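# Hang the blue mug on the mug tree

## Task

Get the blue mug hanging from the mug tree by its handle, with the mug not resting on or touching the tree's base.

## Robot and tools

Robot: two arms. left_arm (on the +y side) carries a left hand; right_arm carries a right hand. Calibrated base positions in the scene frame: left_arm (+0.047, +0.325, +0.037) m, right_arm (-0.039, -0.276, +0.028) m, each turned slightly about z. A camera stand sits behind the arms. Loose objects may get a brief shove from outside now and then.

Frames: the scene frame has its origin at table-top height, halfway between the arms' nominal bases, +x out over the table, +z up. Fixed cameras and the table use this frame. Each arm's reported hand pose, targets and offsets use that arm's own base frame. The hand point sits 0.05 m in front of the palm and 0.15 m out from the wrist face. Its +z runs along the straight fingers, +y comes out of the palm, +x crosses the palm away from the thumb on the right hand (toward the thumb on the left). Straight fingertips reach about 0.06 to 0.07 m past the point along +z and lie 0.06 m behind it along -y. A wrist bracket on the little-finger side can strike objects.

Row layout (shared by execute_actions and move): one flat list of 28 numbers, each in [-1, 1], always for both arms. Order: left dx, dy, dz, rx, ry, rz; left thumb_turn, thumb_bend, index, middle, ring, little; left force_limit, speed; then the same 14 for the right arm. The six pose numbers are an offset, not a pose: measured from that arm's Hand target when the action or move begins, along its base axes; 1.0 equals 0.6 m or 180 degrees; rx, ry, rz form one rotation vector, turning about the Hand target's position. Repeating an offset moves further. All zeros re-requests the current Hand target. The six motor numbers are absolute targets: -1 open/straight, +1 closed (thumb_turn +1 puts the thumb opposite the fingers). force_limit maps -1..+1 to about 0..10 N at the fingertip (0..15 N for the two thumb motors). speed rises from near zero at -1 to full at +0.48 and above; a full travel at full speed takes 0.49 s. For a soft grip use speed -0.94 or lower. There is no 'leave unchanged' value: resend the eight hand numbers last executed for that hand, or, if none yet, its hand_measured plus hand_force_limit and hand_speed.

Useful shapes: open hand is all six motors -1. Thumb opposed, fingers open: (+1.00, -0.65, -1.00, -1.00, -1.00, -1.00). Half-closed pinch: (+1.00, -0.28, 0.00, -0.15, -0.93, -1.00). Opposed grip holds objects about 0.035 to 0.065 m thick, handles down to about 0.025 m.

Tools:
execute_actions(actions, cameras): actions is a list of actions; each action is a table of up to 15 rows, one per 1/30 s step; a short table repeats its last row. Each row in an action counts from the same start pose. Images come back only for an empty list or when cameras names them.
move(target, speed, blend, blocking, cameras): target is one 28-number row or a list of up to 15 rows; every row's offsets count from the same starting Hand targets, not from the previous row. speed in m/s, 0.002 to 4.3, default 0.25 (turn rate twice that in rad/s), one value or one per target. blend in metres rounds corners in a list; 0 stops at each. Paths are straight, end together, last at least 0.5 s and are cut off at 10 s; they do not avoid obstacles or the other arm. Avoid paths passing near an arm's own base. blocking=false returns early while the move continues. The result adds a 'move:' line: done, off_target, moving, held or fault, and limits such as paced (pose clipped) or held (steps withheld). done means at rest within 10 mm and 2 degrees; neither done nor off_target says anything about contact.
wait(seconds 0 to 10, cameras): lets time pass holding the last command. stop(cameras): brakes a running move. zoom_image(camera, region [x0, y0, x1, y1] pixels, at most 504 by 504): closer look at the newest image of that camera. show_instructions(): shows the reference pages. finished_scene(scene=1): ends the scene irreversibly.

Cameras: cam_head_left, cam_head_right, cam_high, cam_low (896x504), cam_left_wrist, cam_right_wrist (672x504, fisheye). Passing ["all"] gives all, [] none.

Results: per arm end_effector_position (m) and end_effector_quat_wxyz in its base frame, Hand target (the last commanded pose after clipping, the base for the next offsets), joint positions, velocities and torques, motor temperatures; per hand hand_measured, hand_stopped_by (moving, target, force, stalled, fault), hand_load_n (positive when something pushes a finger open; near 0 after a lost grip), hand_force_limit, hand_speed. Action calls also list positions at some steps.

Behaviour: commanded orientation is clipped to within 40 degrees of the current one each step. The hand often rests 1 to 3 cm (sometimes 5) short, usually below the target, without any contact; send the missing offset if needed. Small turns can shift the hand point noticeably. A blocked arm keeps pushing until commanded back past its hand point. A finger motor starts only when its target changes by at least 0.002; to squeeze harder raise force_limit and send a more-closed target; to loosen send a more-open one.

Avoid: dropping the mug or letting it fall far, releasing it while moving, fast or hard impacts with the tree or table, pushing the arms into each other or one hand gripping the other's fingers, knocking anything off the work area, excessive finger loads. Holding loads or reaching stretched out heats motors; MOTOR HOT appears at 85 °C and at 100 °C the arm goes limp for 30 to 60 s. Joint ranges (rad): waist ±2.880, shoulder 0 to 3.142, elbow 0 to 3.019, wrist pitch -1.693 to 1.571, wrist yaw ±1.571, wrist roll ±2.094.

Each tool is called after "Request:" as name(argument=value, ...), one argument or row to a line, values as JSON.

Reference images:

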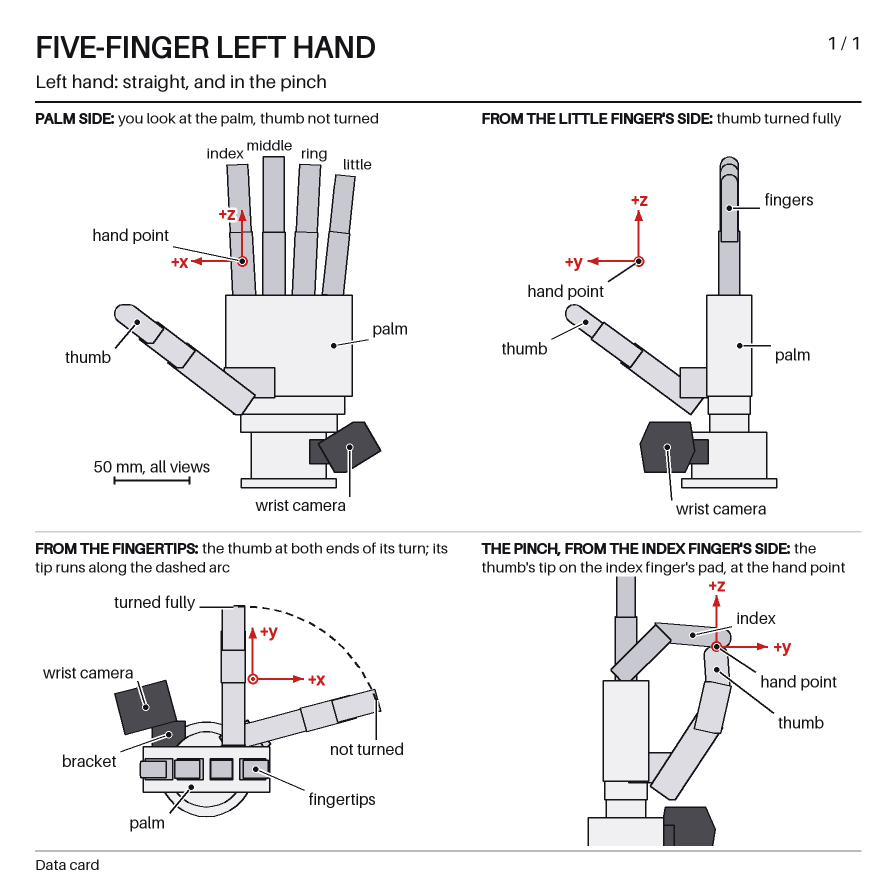

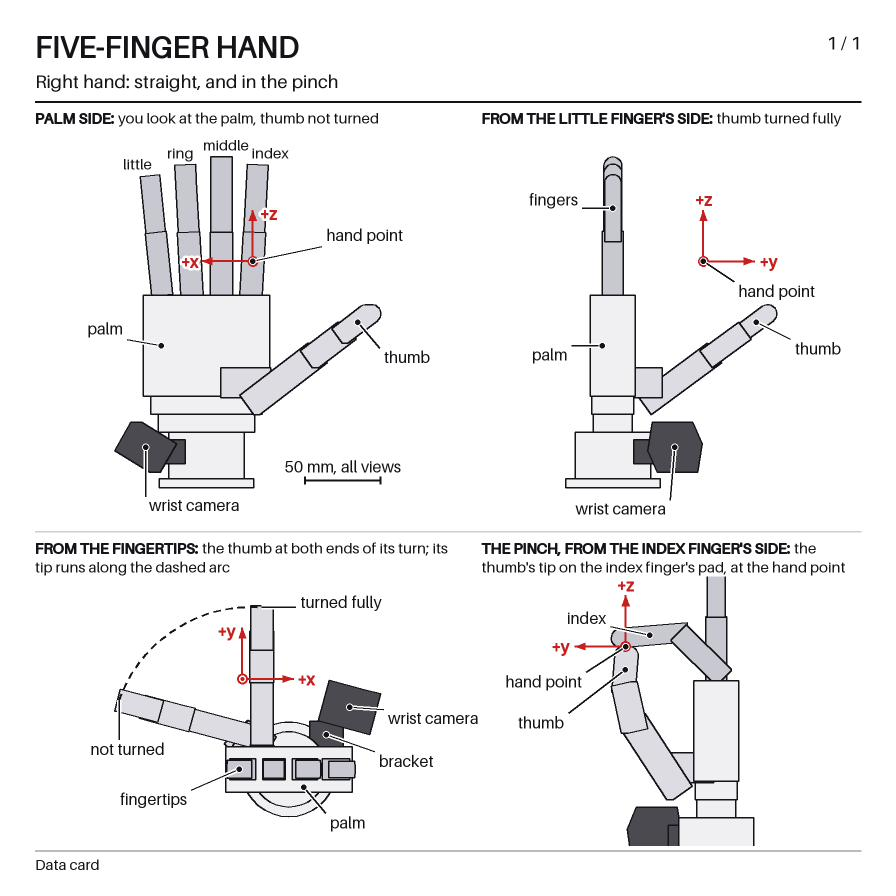

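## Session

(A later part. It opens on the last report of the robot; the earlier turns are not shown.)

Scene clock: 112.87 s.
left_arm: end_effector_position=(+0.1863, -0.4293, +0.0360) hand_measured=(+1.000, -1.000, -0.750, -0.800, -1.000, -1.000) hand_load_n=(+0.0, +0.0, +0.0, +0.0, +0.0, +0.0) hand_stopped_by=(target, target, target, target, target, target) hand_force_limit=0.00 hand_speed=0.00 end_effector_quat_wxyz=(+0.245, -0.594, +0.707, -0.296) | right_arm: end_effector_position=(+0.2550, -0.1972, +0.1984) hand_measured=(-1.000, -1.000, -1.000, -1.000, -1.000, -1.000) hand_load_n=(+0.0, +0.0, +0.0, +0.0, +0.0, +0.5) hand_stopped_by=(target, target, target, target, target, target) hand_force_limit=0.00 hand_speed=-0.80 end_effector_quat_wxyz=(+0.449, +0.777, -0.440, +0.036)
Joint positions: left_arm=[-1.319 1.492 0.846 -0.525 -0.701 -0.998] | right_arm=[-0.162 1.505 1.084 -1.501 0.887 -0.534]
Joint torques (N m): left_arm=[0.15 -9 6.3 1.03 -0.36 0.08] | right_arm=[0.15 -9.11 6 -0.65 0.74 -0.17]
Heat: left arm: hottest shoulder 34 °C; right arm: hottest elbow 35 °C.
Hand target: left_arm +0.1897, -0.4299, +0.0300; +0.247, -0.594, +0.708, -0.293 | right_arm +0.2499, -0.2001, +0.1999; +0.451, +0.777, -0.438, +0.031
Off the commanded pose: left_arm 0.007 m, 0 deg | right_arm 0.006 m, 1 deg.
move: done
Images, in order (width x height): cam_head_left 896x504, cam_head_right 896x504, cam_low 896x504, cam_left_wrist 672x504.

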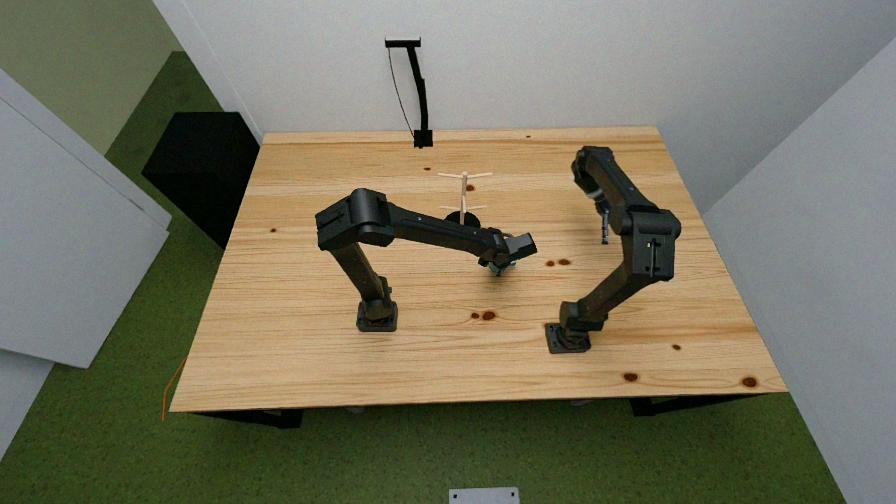

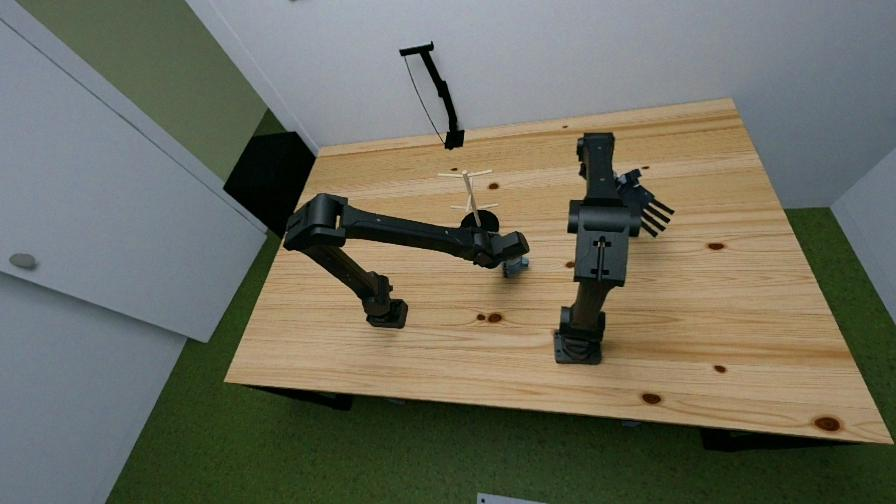

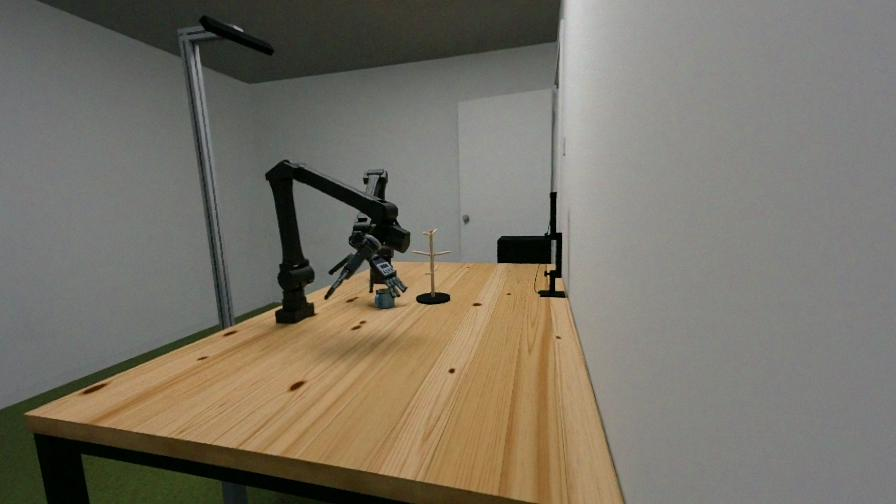

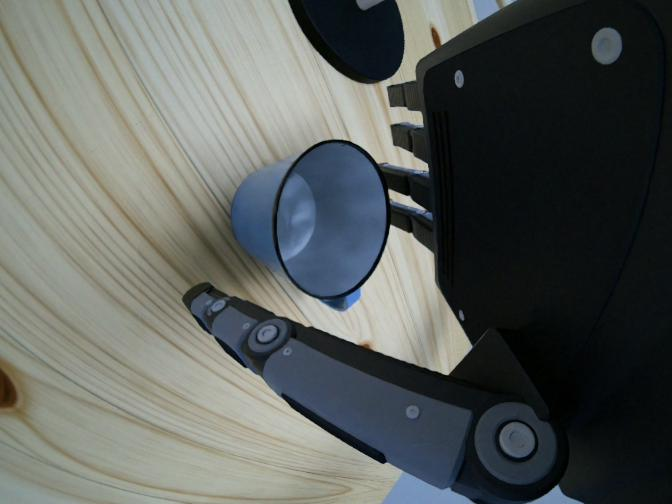

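Request:
move(
  target=[
    [0,0,-0.0133,0,0,0,1,-1,-0.75,-0.8,-1,-1,0,0,0,0,0,0,0,0,-1,-1,-1,-1,-1,-1,0,-0.8],
    [0,0,-0.0133,0,0,0,1,-1,0.1,0.1,-1,-1,0.0,-0.92,0,0,0,0,0,0,-1,-1,-1,-1,-1,-1,0,-0.8],
  ],
  speed=0.1,
  cameras=["cam_head_left","cam_head_right","cam_low","cam_left_wrist"],
)

Request:
zoom_image(
  camera="cam_low",
  region=[340, 230, 430, 320],
)

Request:
zoom_image(
  camera="cam_head_right",
  region=[460, 210, 550, 300],
)

Scene clock: 120.67 s.
left_arm: end_effector_position=(+0.1872, -0.4308, +0.0293) hand_measured=(+1.000, -1.000, -0.214, -0.264, -1.000, -1.000) hand_load_n=(+0.5, +1.5, +5.5, +6.5, +0.0, +0.0) hand_stopped_by=(target, target, force, force, target, target) hand_force_limit=0.00 hand_speed=-0.92 end_effector_quat_wxyz=(+0.244, -0.595, +0.705, -0.299) | right_arm: end_effector_position=(+0.2550, -0.1972, +0.1984) hand_measured=(-1.000, -1.000, -1.000, -1.000, -1.000, -1.000) hand_load_n=(+0.0, +0.0, +0.0, +0.0, +0.0, -0.5) hand_stopped_by=(target, target, target, target, target, target) hand_force_limit=0.00 hand_speed=-0.80 end_effector_quat_wxyz=(+0.449, +0.777, -0.440, +0.036)
Joint positions: left_arm=[-1.318 1.506 0.838 -0.497 -0.701 -0.998] | right_arm=[-0.162 1.505 1.084 -1.501 0.887 -0.534]
Joint torques (N m): left_arm=[0.03 -9.11 6.09 0.94 -0.36 0.1] | right_arm=[-0.5 -9.23 6.04 -0.79 0.74 -0.16]
Heat: left arm: hottest shoulder 33 °C; right arm: hottest elbow 35 °C.
Hand target: left_arm +0.1898, -0.4299, +0.0221; +0.247, -0.594, +0.707, -0.293 | right_arm +0.2499, -0.2001, +0.1999; +0.451, +0.777, -0.438, +0.031
Off the commanded pose: left_arm 0.008 m, 1 deg | right_arm 0.006 m, 1 deg.
move: done
Images, in order (width x height): cam_head_left 896x504, cam_head_right 896x504, cam_low 896x504, cam_left_wrist 672x504.

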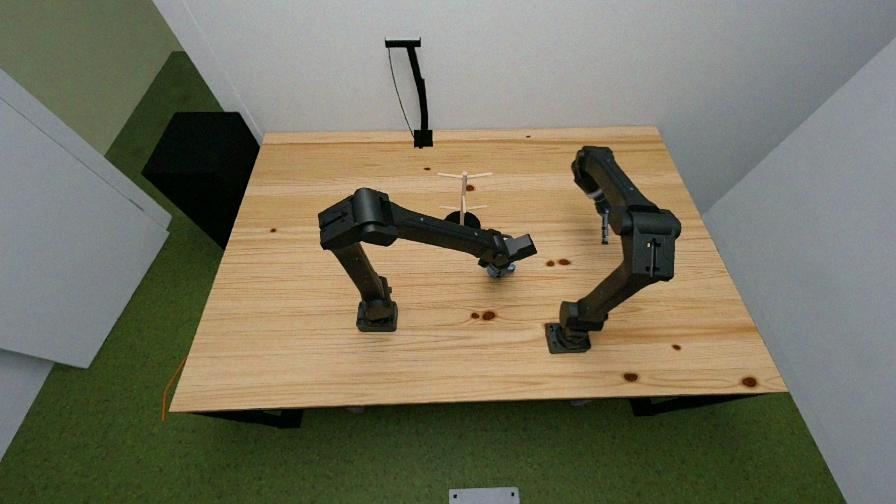

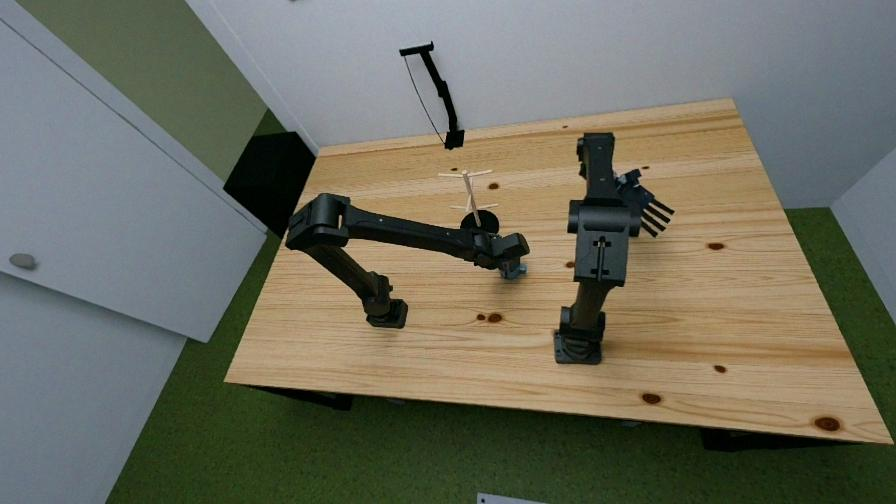

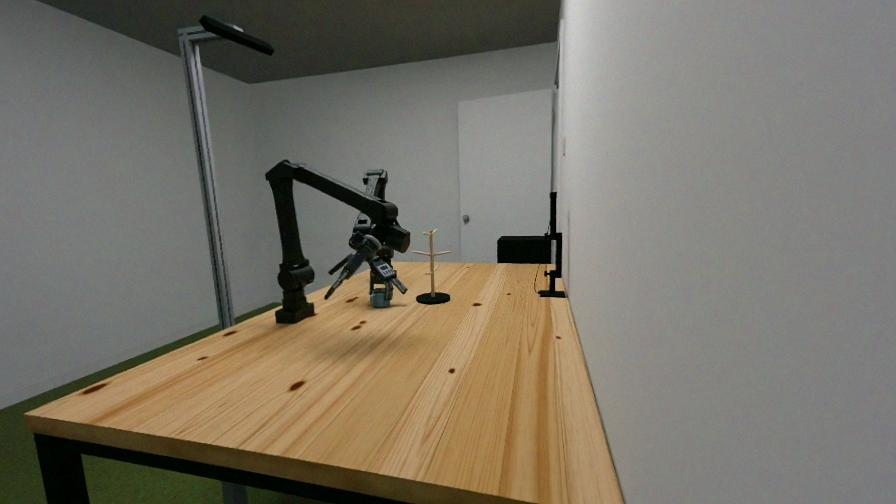

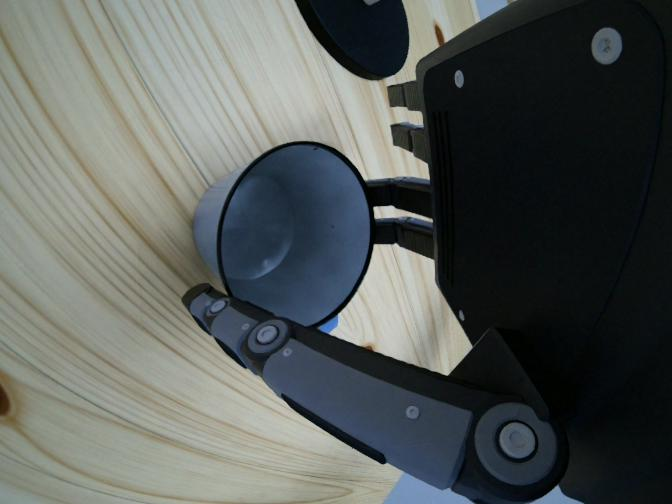

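Scaled by 5.600 from the camera's 896x504 image, which has a finer 1280x720 frame.

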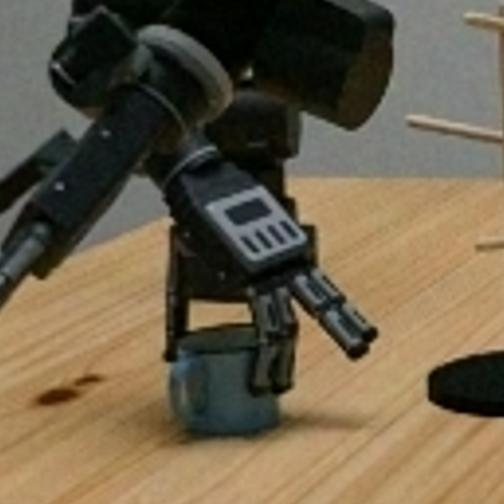

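Scaled by 5.600 from the camera's 896x504 image, which has a finer 1280x720 frame.

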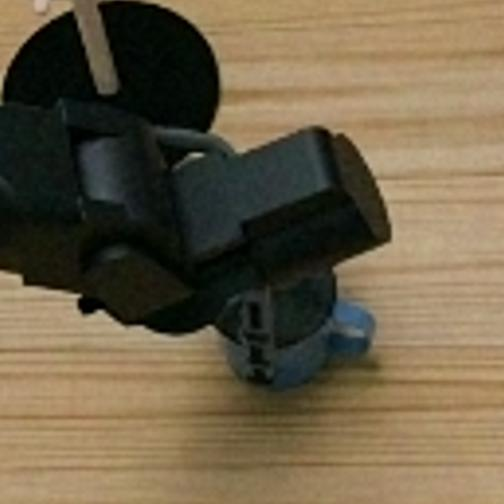

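Request:
move(
  target=[0,0,0.12,0,0,0,1,-1,0.1,0.1,-1,-1,0,-0.92,0,0,0,0,0,0,-1,-1,-1,-1,-1,-1,0,-0.8],
  speed=0.1,
  cameras=["cam_head_left","cam_head_right","cam_low","cam_left_wrist","cam_high"],
)

Request:
zoom_image(
  camera="cam_low",
  region=[340, 210, 470, 320],
)

Request:
zoom_image(
  camera="cam_head_right",
  region=[430, 160, 560, 290],
)

Request:
zoom_image(
  camera="cam_high",
  region=[340, 300, 540, 480],
)

Scene clock: 163.30 s.
left_arm: end_effector_position=(+0.1823, -0.4136, +0.0684) hand_measured=(+1.000, -1.000, -0.214, -0.264, -1.000, -1.000) hand_load_n=(+0.5, +1.5, +6.0, +6.0, +0.0, -0.5) hand_stopped_by=(target, target, force, force, target, target) hand_force_limit=0.00 hand_speed=-0.92 end_effector_quat_wxyz=(+0.256, -0.588, +0.717, -0.272) | right_arm: end_effector_position=(+0.2550, -0.1972, +0.1984) hand_measured=(-1.000, -1.000, -1.000, -1.000, -1.000, -1.000) hand_load_n=(+0.0, +0.0, +0.0, +0.0, +0.0, +0.0) hand_stopped_by=(target, target, target, target, target, target) hand_force_limit=0.00 hand_speed=-0.80 end_effector_quat_wxyz=(+0.449, +0.777, -0.440, +0.036)
Joint positions: left_arm=[-1.318 1.425 0.893 -0.696 -0.698 -0.995] | right_arm=[-0.162 1.505 1.084 -1.501 0.887 -0.534]
Joint torques (N m): left_arm=[0.21 -11.4 9.88 0.17 -0.47 0.08] | right_arm=[-0.44 -9 5.98 -0.57 0.73 -0.18]
Heat: left arm: hottest elbow 33 °C; right arm: hottest elbow 34 °C.
Hand target: left_arm +0.1898, -0.4299, +0.0940; +0.247, -0.594, +0.707, -0.293 | right_arm +0.2499, -0.2001, +0.1999; +0.451, +0.777, -0.438, +0.031
Off the commanded pose: left_arm 0.031 m, 3 deg | right_arm 0.006 m, 1 deg.
move: off_target (left_arm)
Images, in order (width x height): cam_head_left 896x504, cam_head_right 896x504, cam_high 896x504, cam_low 896x504, cam_left_wrist 672x504.

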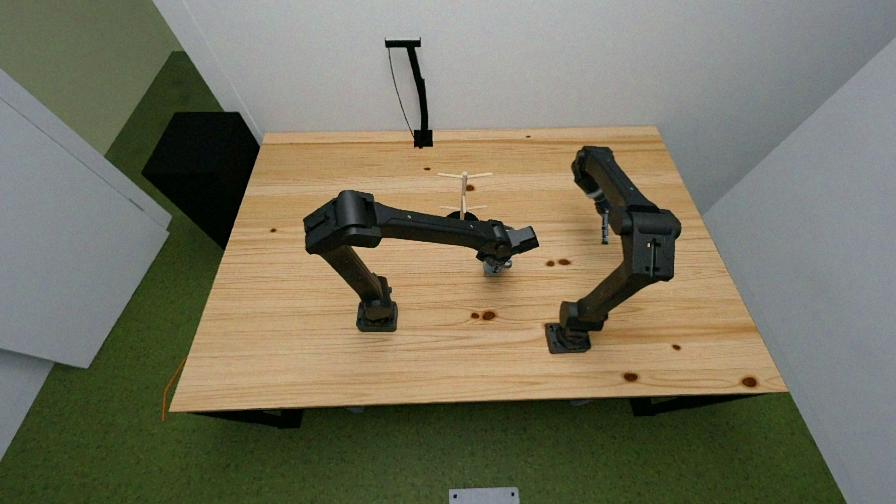

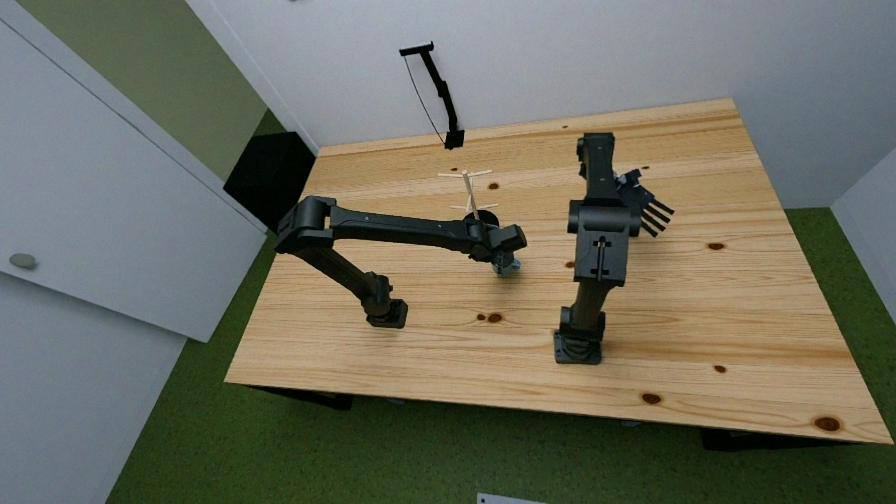

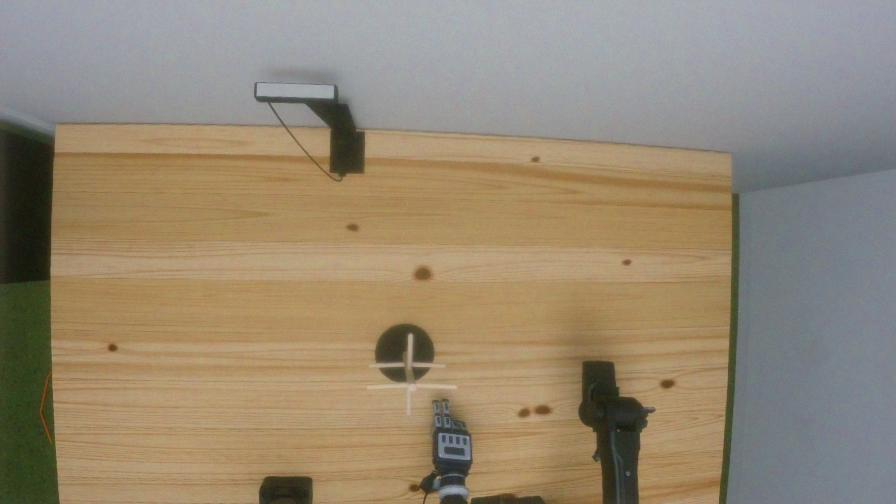

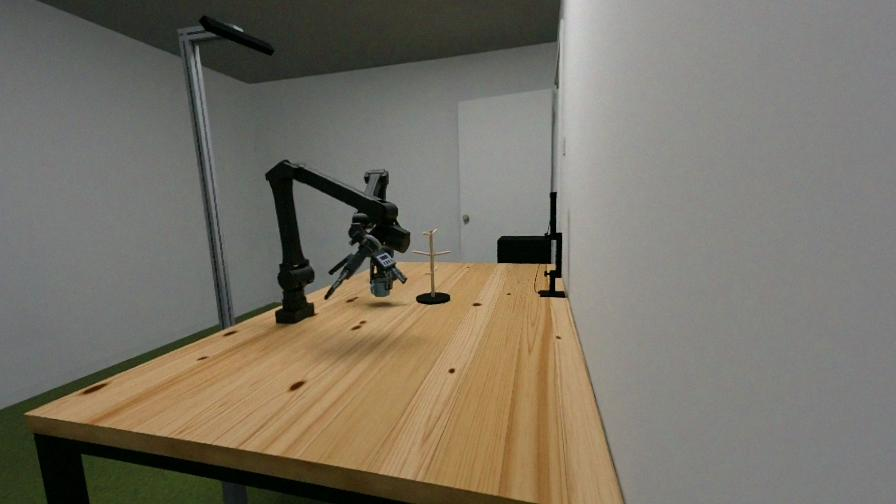

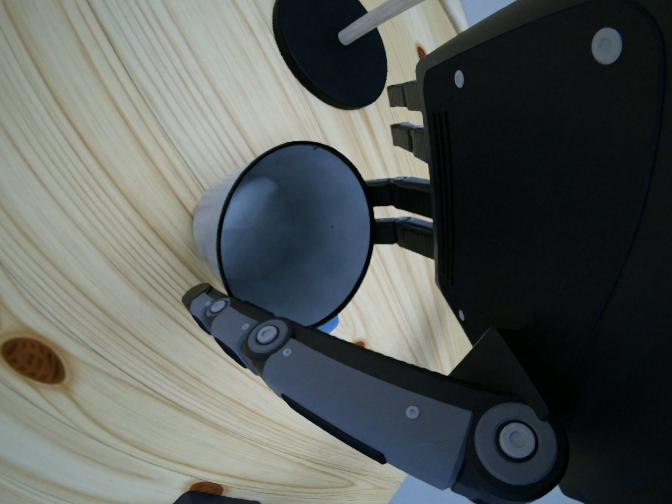

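Scaled by 3.877 from the camera's 896x504 image, which has a finer 1280x720 frame.

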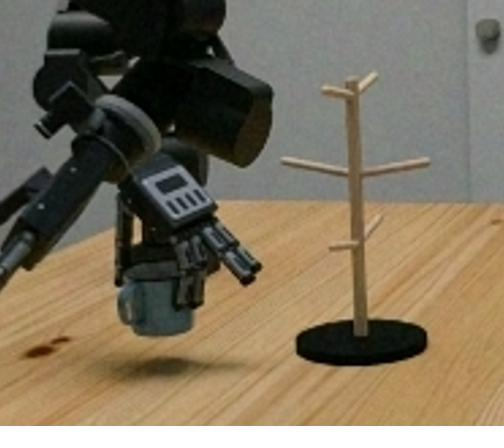

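Scaled by 3.877 from the camera's 896x504 image, which has a finer 1280x720 frame.

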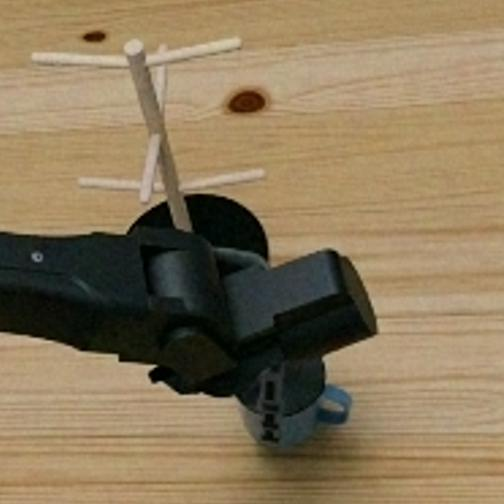

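Scaled by 2.520 from the camera's 896x504 image, which has a finer 1280x720 frame.

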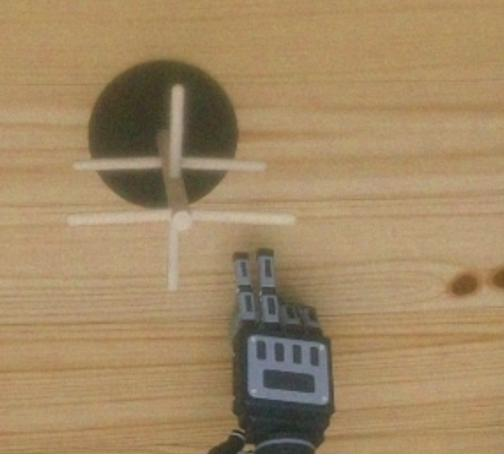

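Request:
move(
  target=[
    [-0.003,0.1465,0.1767,0,0,0.0222,1,-1,0.1,0.1,-0.25,0.2,0,-0.5,0,0,0,0,0,0,-1,-1,-1,-1,-1,-1,0,-0.8],
    [0.0087,0.3298,0.2183,0,0,0.0444,1,-1,0.1,0.1,-0.25,0.2,0,-0.5,0,0,0,0,0,0,-1,-1,-1,-1,-1,-1,0,-0.8],
  ],
  speed=0.15,
  blend=0.03,
  cameras=["cam_head_left","cam_head_right","cam_low","cam_left_wrist","cam_high"],
)

Request:
zoom_image(
  camera="cam_low",
  region=[360, 190, 480, 310],
)

Request:
zoom_image(
  camera="cam_head_right",
  region=[400, 150, 520, 270],
)

Request:
zoom_image(
  camera="cam_head_left",
  region=[400, 150, 520, 270],
)

Request:
zoom_image(
  camera="cam_high",
  region=[320, 300, 480, 460],
)

Scene clock: 183.33 s.
left_arm: end_effector_position=(+0.1934, -0.2348, +0.2181) hand_measured=(+1.000, -1.000, -0.214, -0.264, -0.250, +0.200) hand_load_n=(+0.5, +1.5, +5.5, +6.0, +0.0, +0.0) hand_stopped_by=(target, target, force, force, target, target) hand_force_limit=0.00 hand_speed=-0.50 end_effector_quat_wxyz=(-0.267, +0.640, -0.668, +0.271) | right_arm: end_effector_position=(+0.2550, -0.1972, +0.1984) hand_measured=(-1.000, -1.000, -1.000, -1.000, -1.000, -1.000) hand_load_n=(+0.0, +0.0, +0.0, +0.0, +0.0, +0.0) hand_stopped_by=(target, target, target, target, target, target) hand_force_limit=0.00 hand_speed=-0.80 end_effector_quat_wxyz=(+0.449, +0.777, -0.440, +0.036)
Joint positions: left_arm=[-1.106 0.819 0.851 -1.166 -0.668 -0.91] | right_arm=[-0.162 1.505 1.084 -1.501 0.887 -0.534]
Joint torques (N m): left_arm=[0.15 -3.08 8.38 0.38 -0.41 0.13] | right_arm=[-0.15 -9.11 5.97 -0.68 0.72 -0.16]
Heat: left arm: hottest elbow 33 °C; right arm: hottest elbow 34 °C.
Hand target: left_arm +0.1950, -0.2321, +0.2249; -0.266, +0.642, -0.664, +0.275 | right_arm +0.2499, -0.2001, +0.1999; +0.451, +0.777, -0.438, +0.031
Off the commanded pose: left_arm 0.008 m, 1 deg | right_arm 0.006 m, 1 deg.
move: done
Images, in order (width x height): cam_head_left 896x504, cam_head_right 896x504, cam_high 896x504, cam_low 896x504, cam_left_wrist 672x504.

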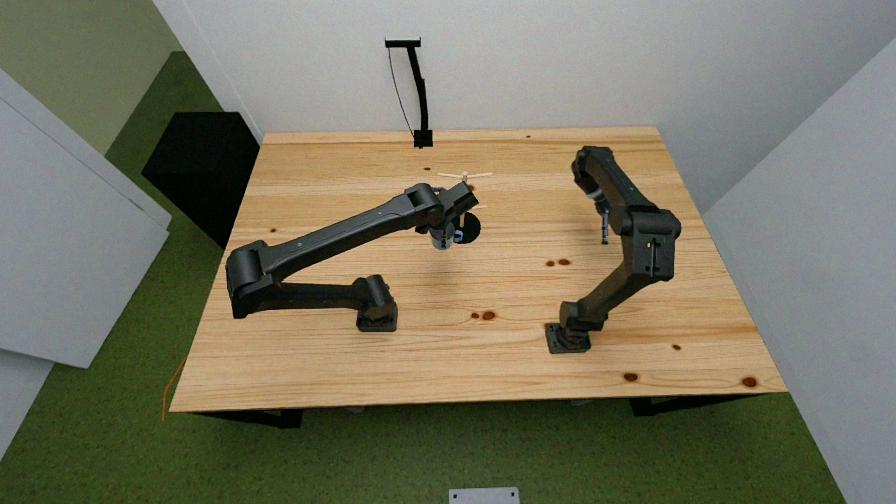

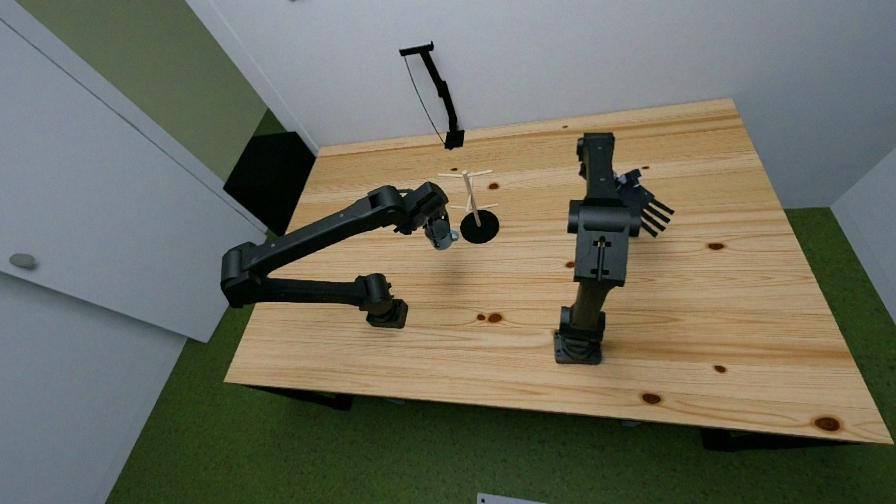

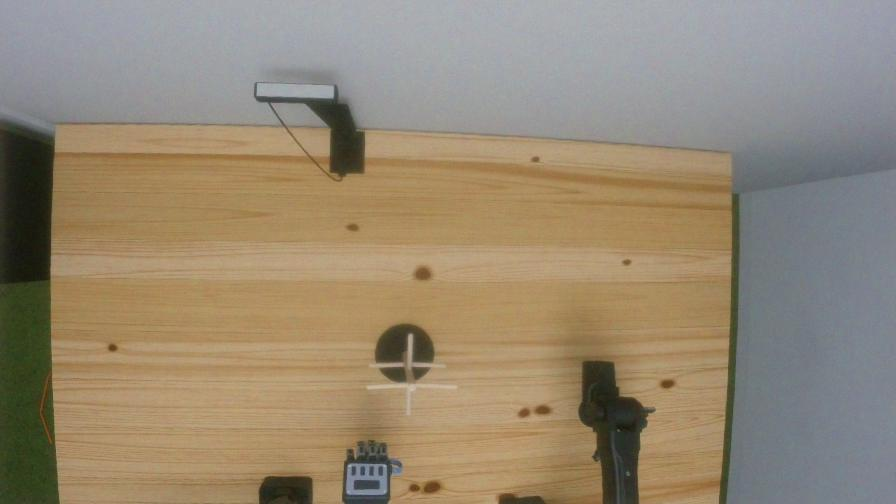

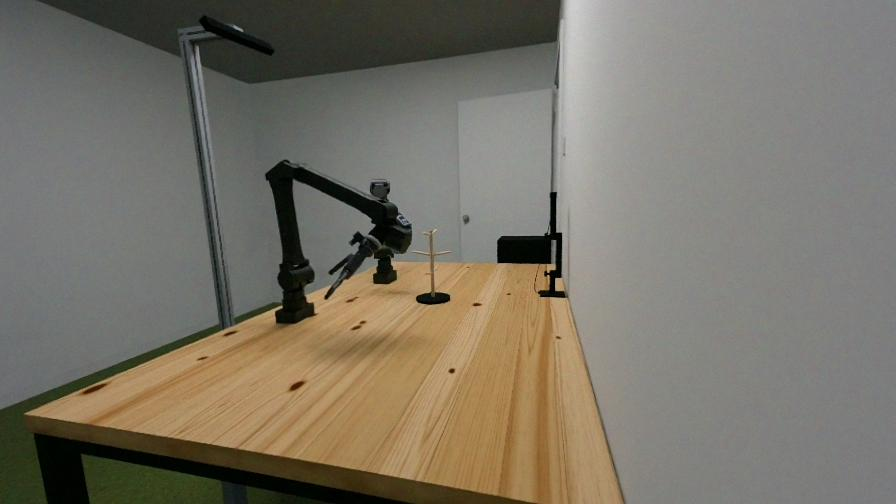

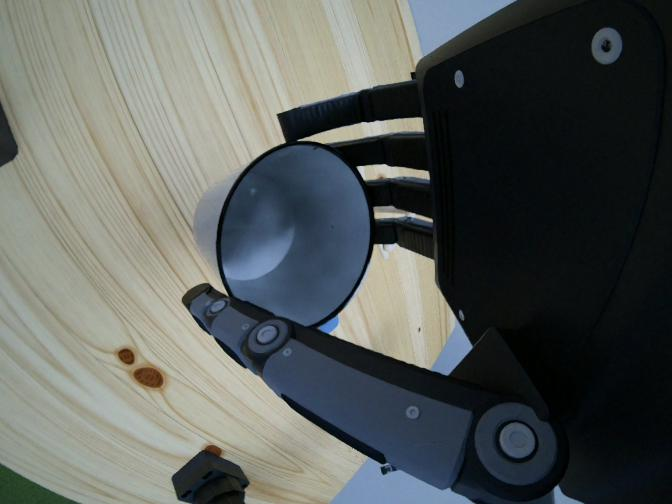

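Scaled by 4.200 from the camera's 896x504 image, which has a finer 1280x720 frame.

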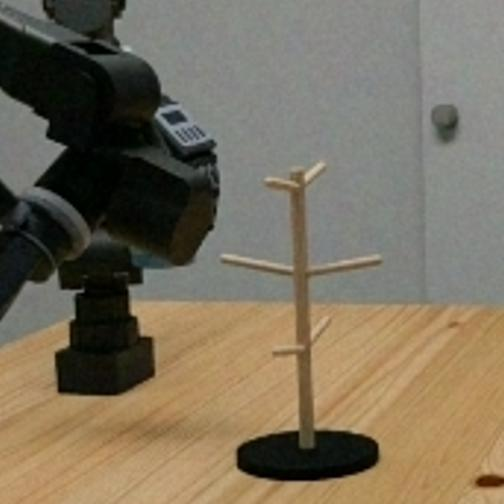

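Scaled by 4.200 from the camera's 896x504 image, which has a finer 1280x720 frame.

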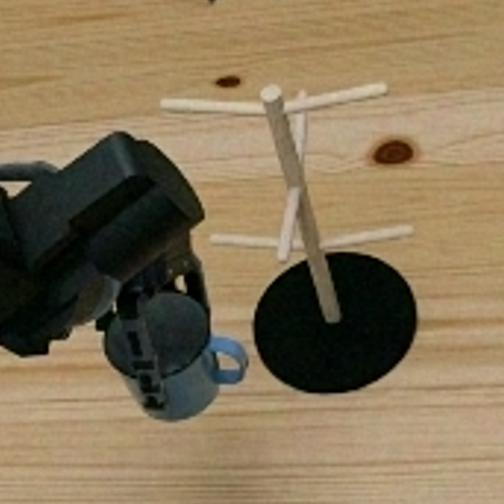

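Scaled by 4.200 from the camera's 896x504 image, which has a finer 1280x720 frame.

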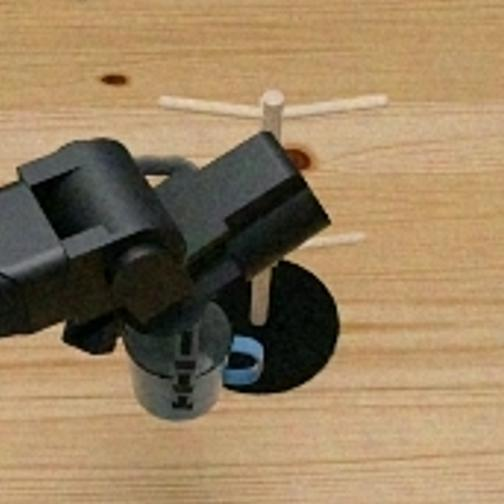

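Scaled by 3.150 from the camera's 896x504 image, which has a finer 1280x720 frame.

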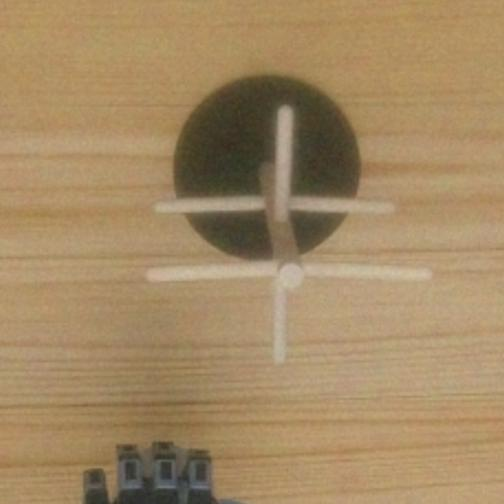

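Request:
move(
  target=[0.075,0,-0.0167,0,0,0,1,-1,0.1,0.1,-0.25,0.2,0,-0.5,-0.323,-0.195,0.0,0,0,-0.235,-1,-1,-1,-1,-1,-1,0,-0.8],
  speed=0.15,
  cameras=["cam_head_left","cam_head_right","cam_low","cam_left_wrist","cam_high"],
)

Request:
zoom_image(
  camera="cam_low",
  region=[360, 190, 480, 310],
)

Request:
zoom_image(
  camera="cam_head_right",
  region=[420, 160, 520, 260],
)

Request:
zoom_image(
  camera="cam_head_left",
  region=[420, 160, 520, 260],
)

Request:
zoom_image(
  camera="cam_high",
  region=[320, 320, 480, 480],
)

Scene clock: 193.77 s.
left_arm: end_effector_position=(+0.2338, -0.2288, +0.2117) hand_measured=(+1.000, -1.000, -0.214, -0.264, -0.250, +0.200) hand_load_n=(+0.5, +1.5, +5.5, +6.5, +0.0, +0.0) hand_stopped_by=(target, target, force, force, target, target) hand_force_limit=0.00 hand_speed=-0.50 end_effector_quat_wxyz=(-0.266, +0.640, -0.668, +0.270) | right_arm: end_effector_position=(+0.0505, -0.3045, +0.1984) hand_measured=(-1.000, -1.000, -1.000, -1.000, -1.000, -1.000) hand_load_n=(+0.0, +0.0, +0.0, +0.0, +0.0, +0.0) hand_stopped_by=(target, target, target, target, target, target) hand_force_limit=0.00 hand_speed=-0.80 end_effector_quat_wxyz=(-0.432, -0.568, +0.686, +0.139)
Joint positions: left_arm=[-0.943 0.847 0.839 -1.022 -0.589 -0.733] | right_arm=[-0.89 1.487 1.054 -1.524 0.883 -0.518]
Joint torques (N m): left_arm=[0.38 -1.96 8.57 1.51 -0.31 0.09] | right_arm=[-0.32 -6.71 9.21 -0.32 0.71 -0.13]
Heat: left arm: hottest elbow 34 °C; right arm: hottest elbow 34 °C.
Hand target: left_arm +0.2400, -0.2320, +0.2150; -0.266, +0.642, -0.664, +0.275 | right_arm +0.0562, -0.3171, +0.2000; -0.432, -0.567, +0.689, +0.134
Off the commanded pose: left_arm 0.008 m, 1 deg | right_arm 0.014 m, 1 deg.
move: off_target (right_arm)
Images, in order (width x height): cam_head_left 896x504, cam_head_right 896x504, cam_high 896x504, cam_low 896x504, cam_left_wrist 672x504.

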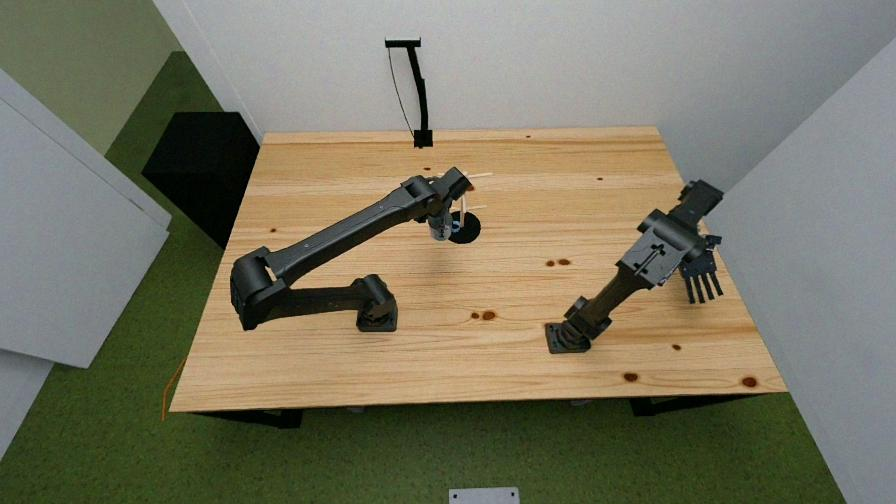

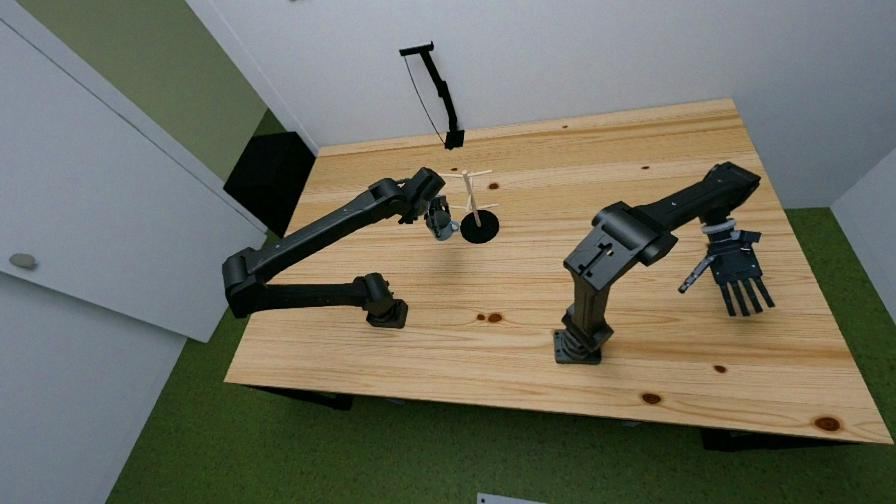

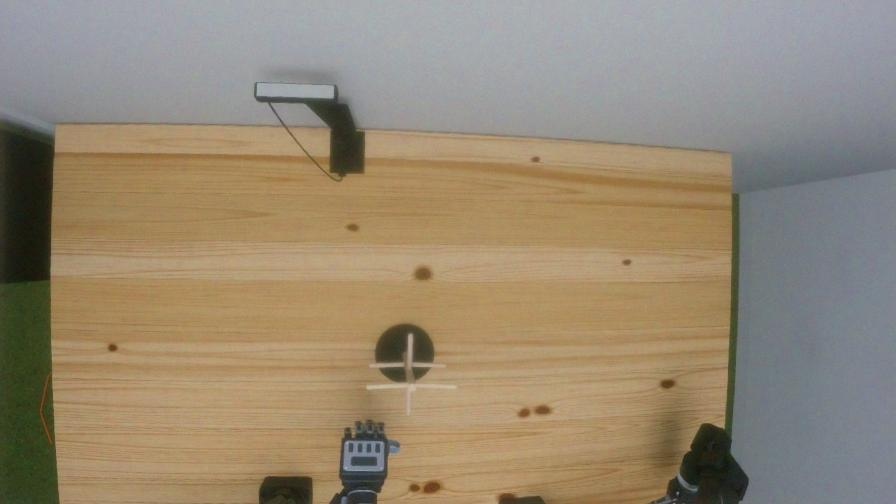

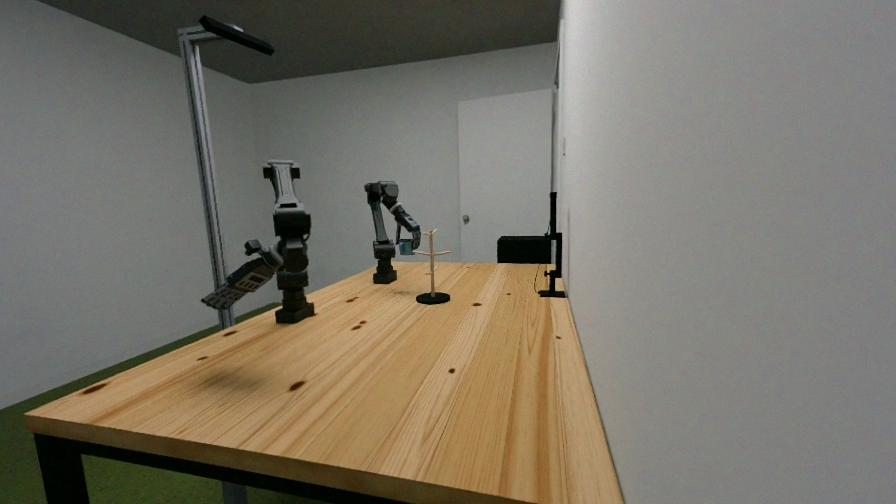

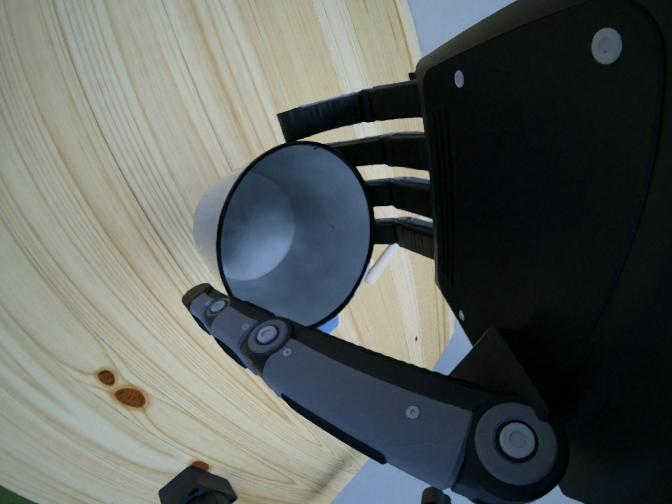

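Scaled by 4.200 from the camera's 896x504 image, which has a finer 1280x720 frame.

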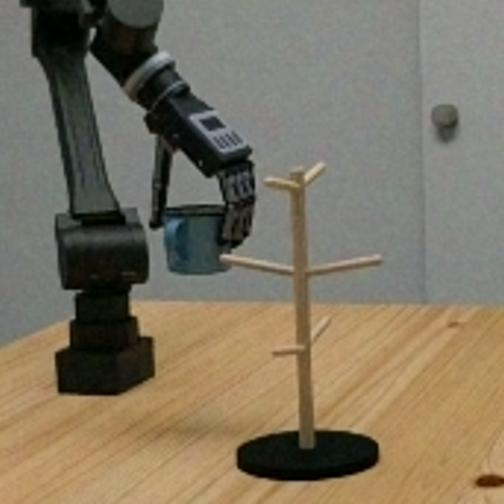

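Scaled by 5.040 from the camera's 896x504 image, which has a finer 1280x720 frame.

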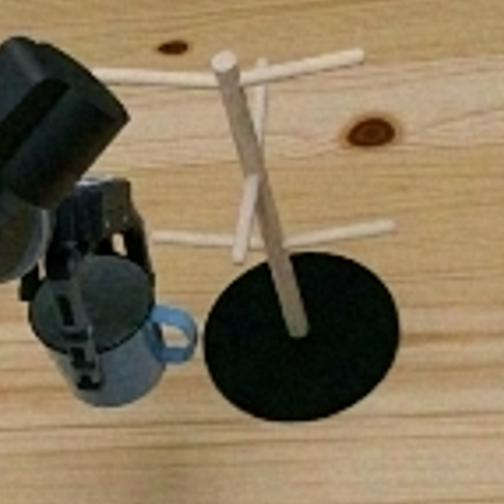

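Scaled by 5.040 from the camera's 896x504 image, which has a finer 1280x720 frame.

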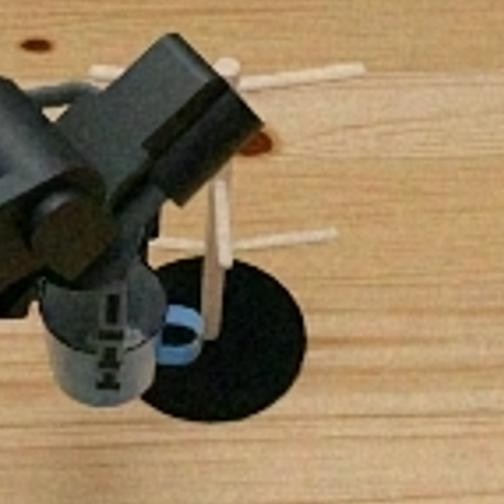

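Scaled by 3.150 from the camera's 896x504 image, which has a finer 1280x720 frame.

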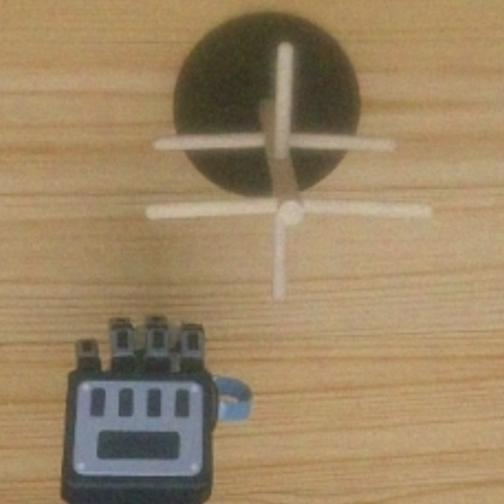

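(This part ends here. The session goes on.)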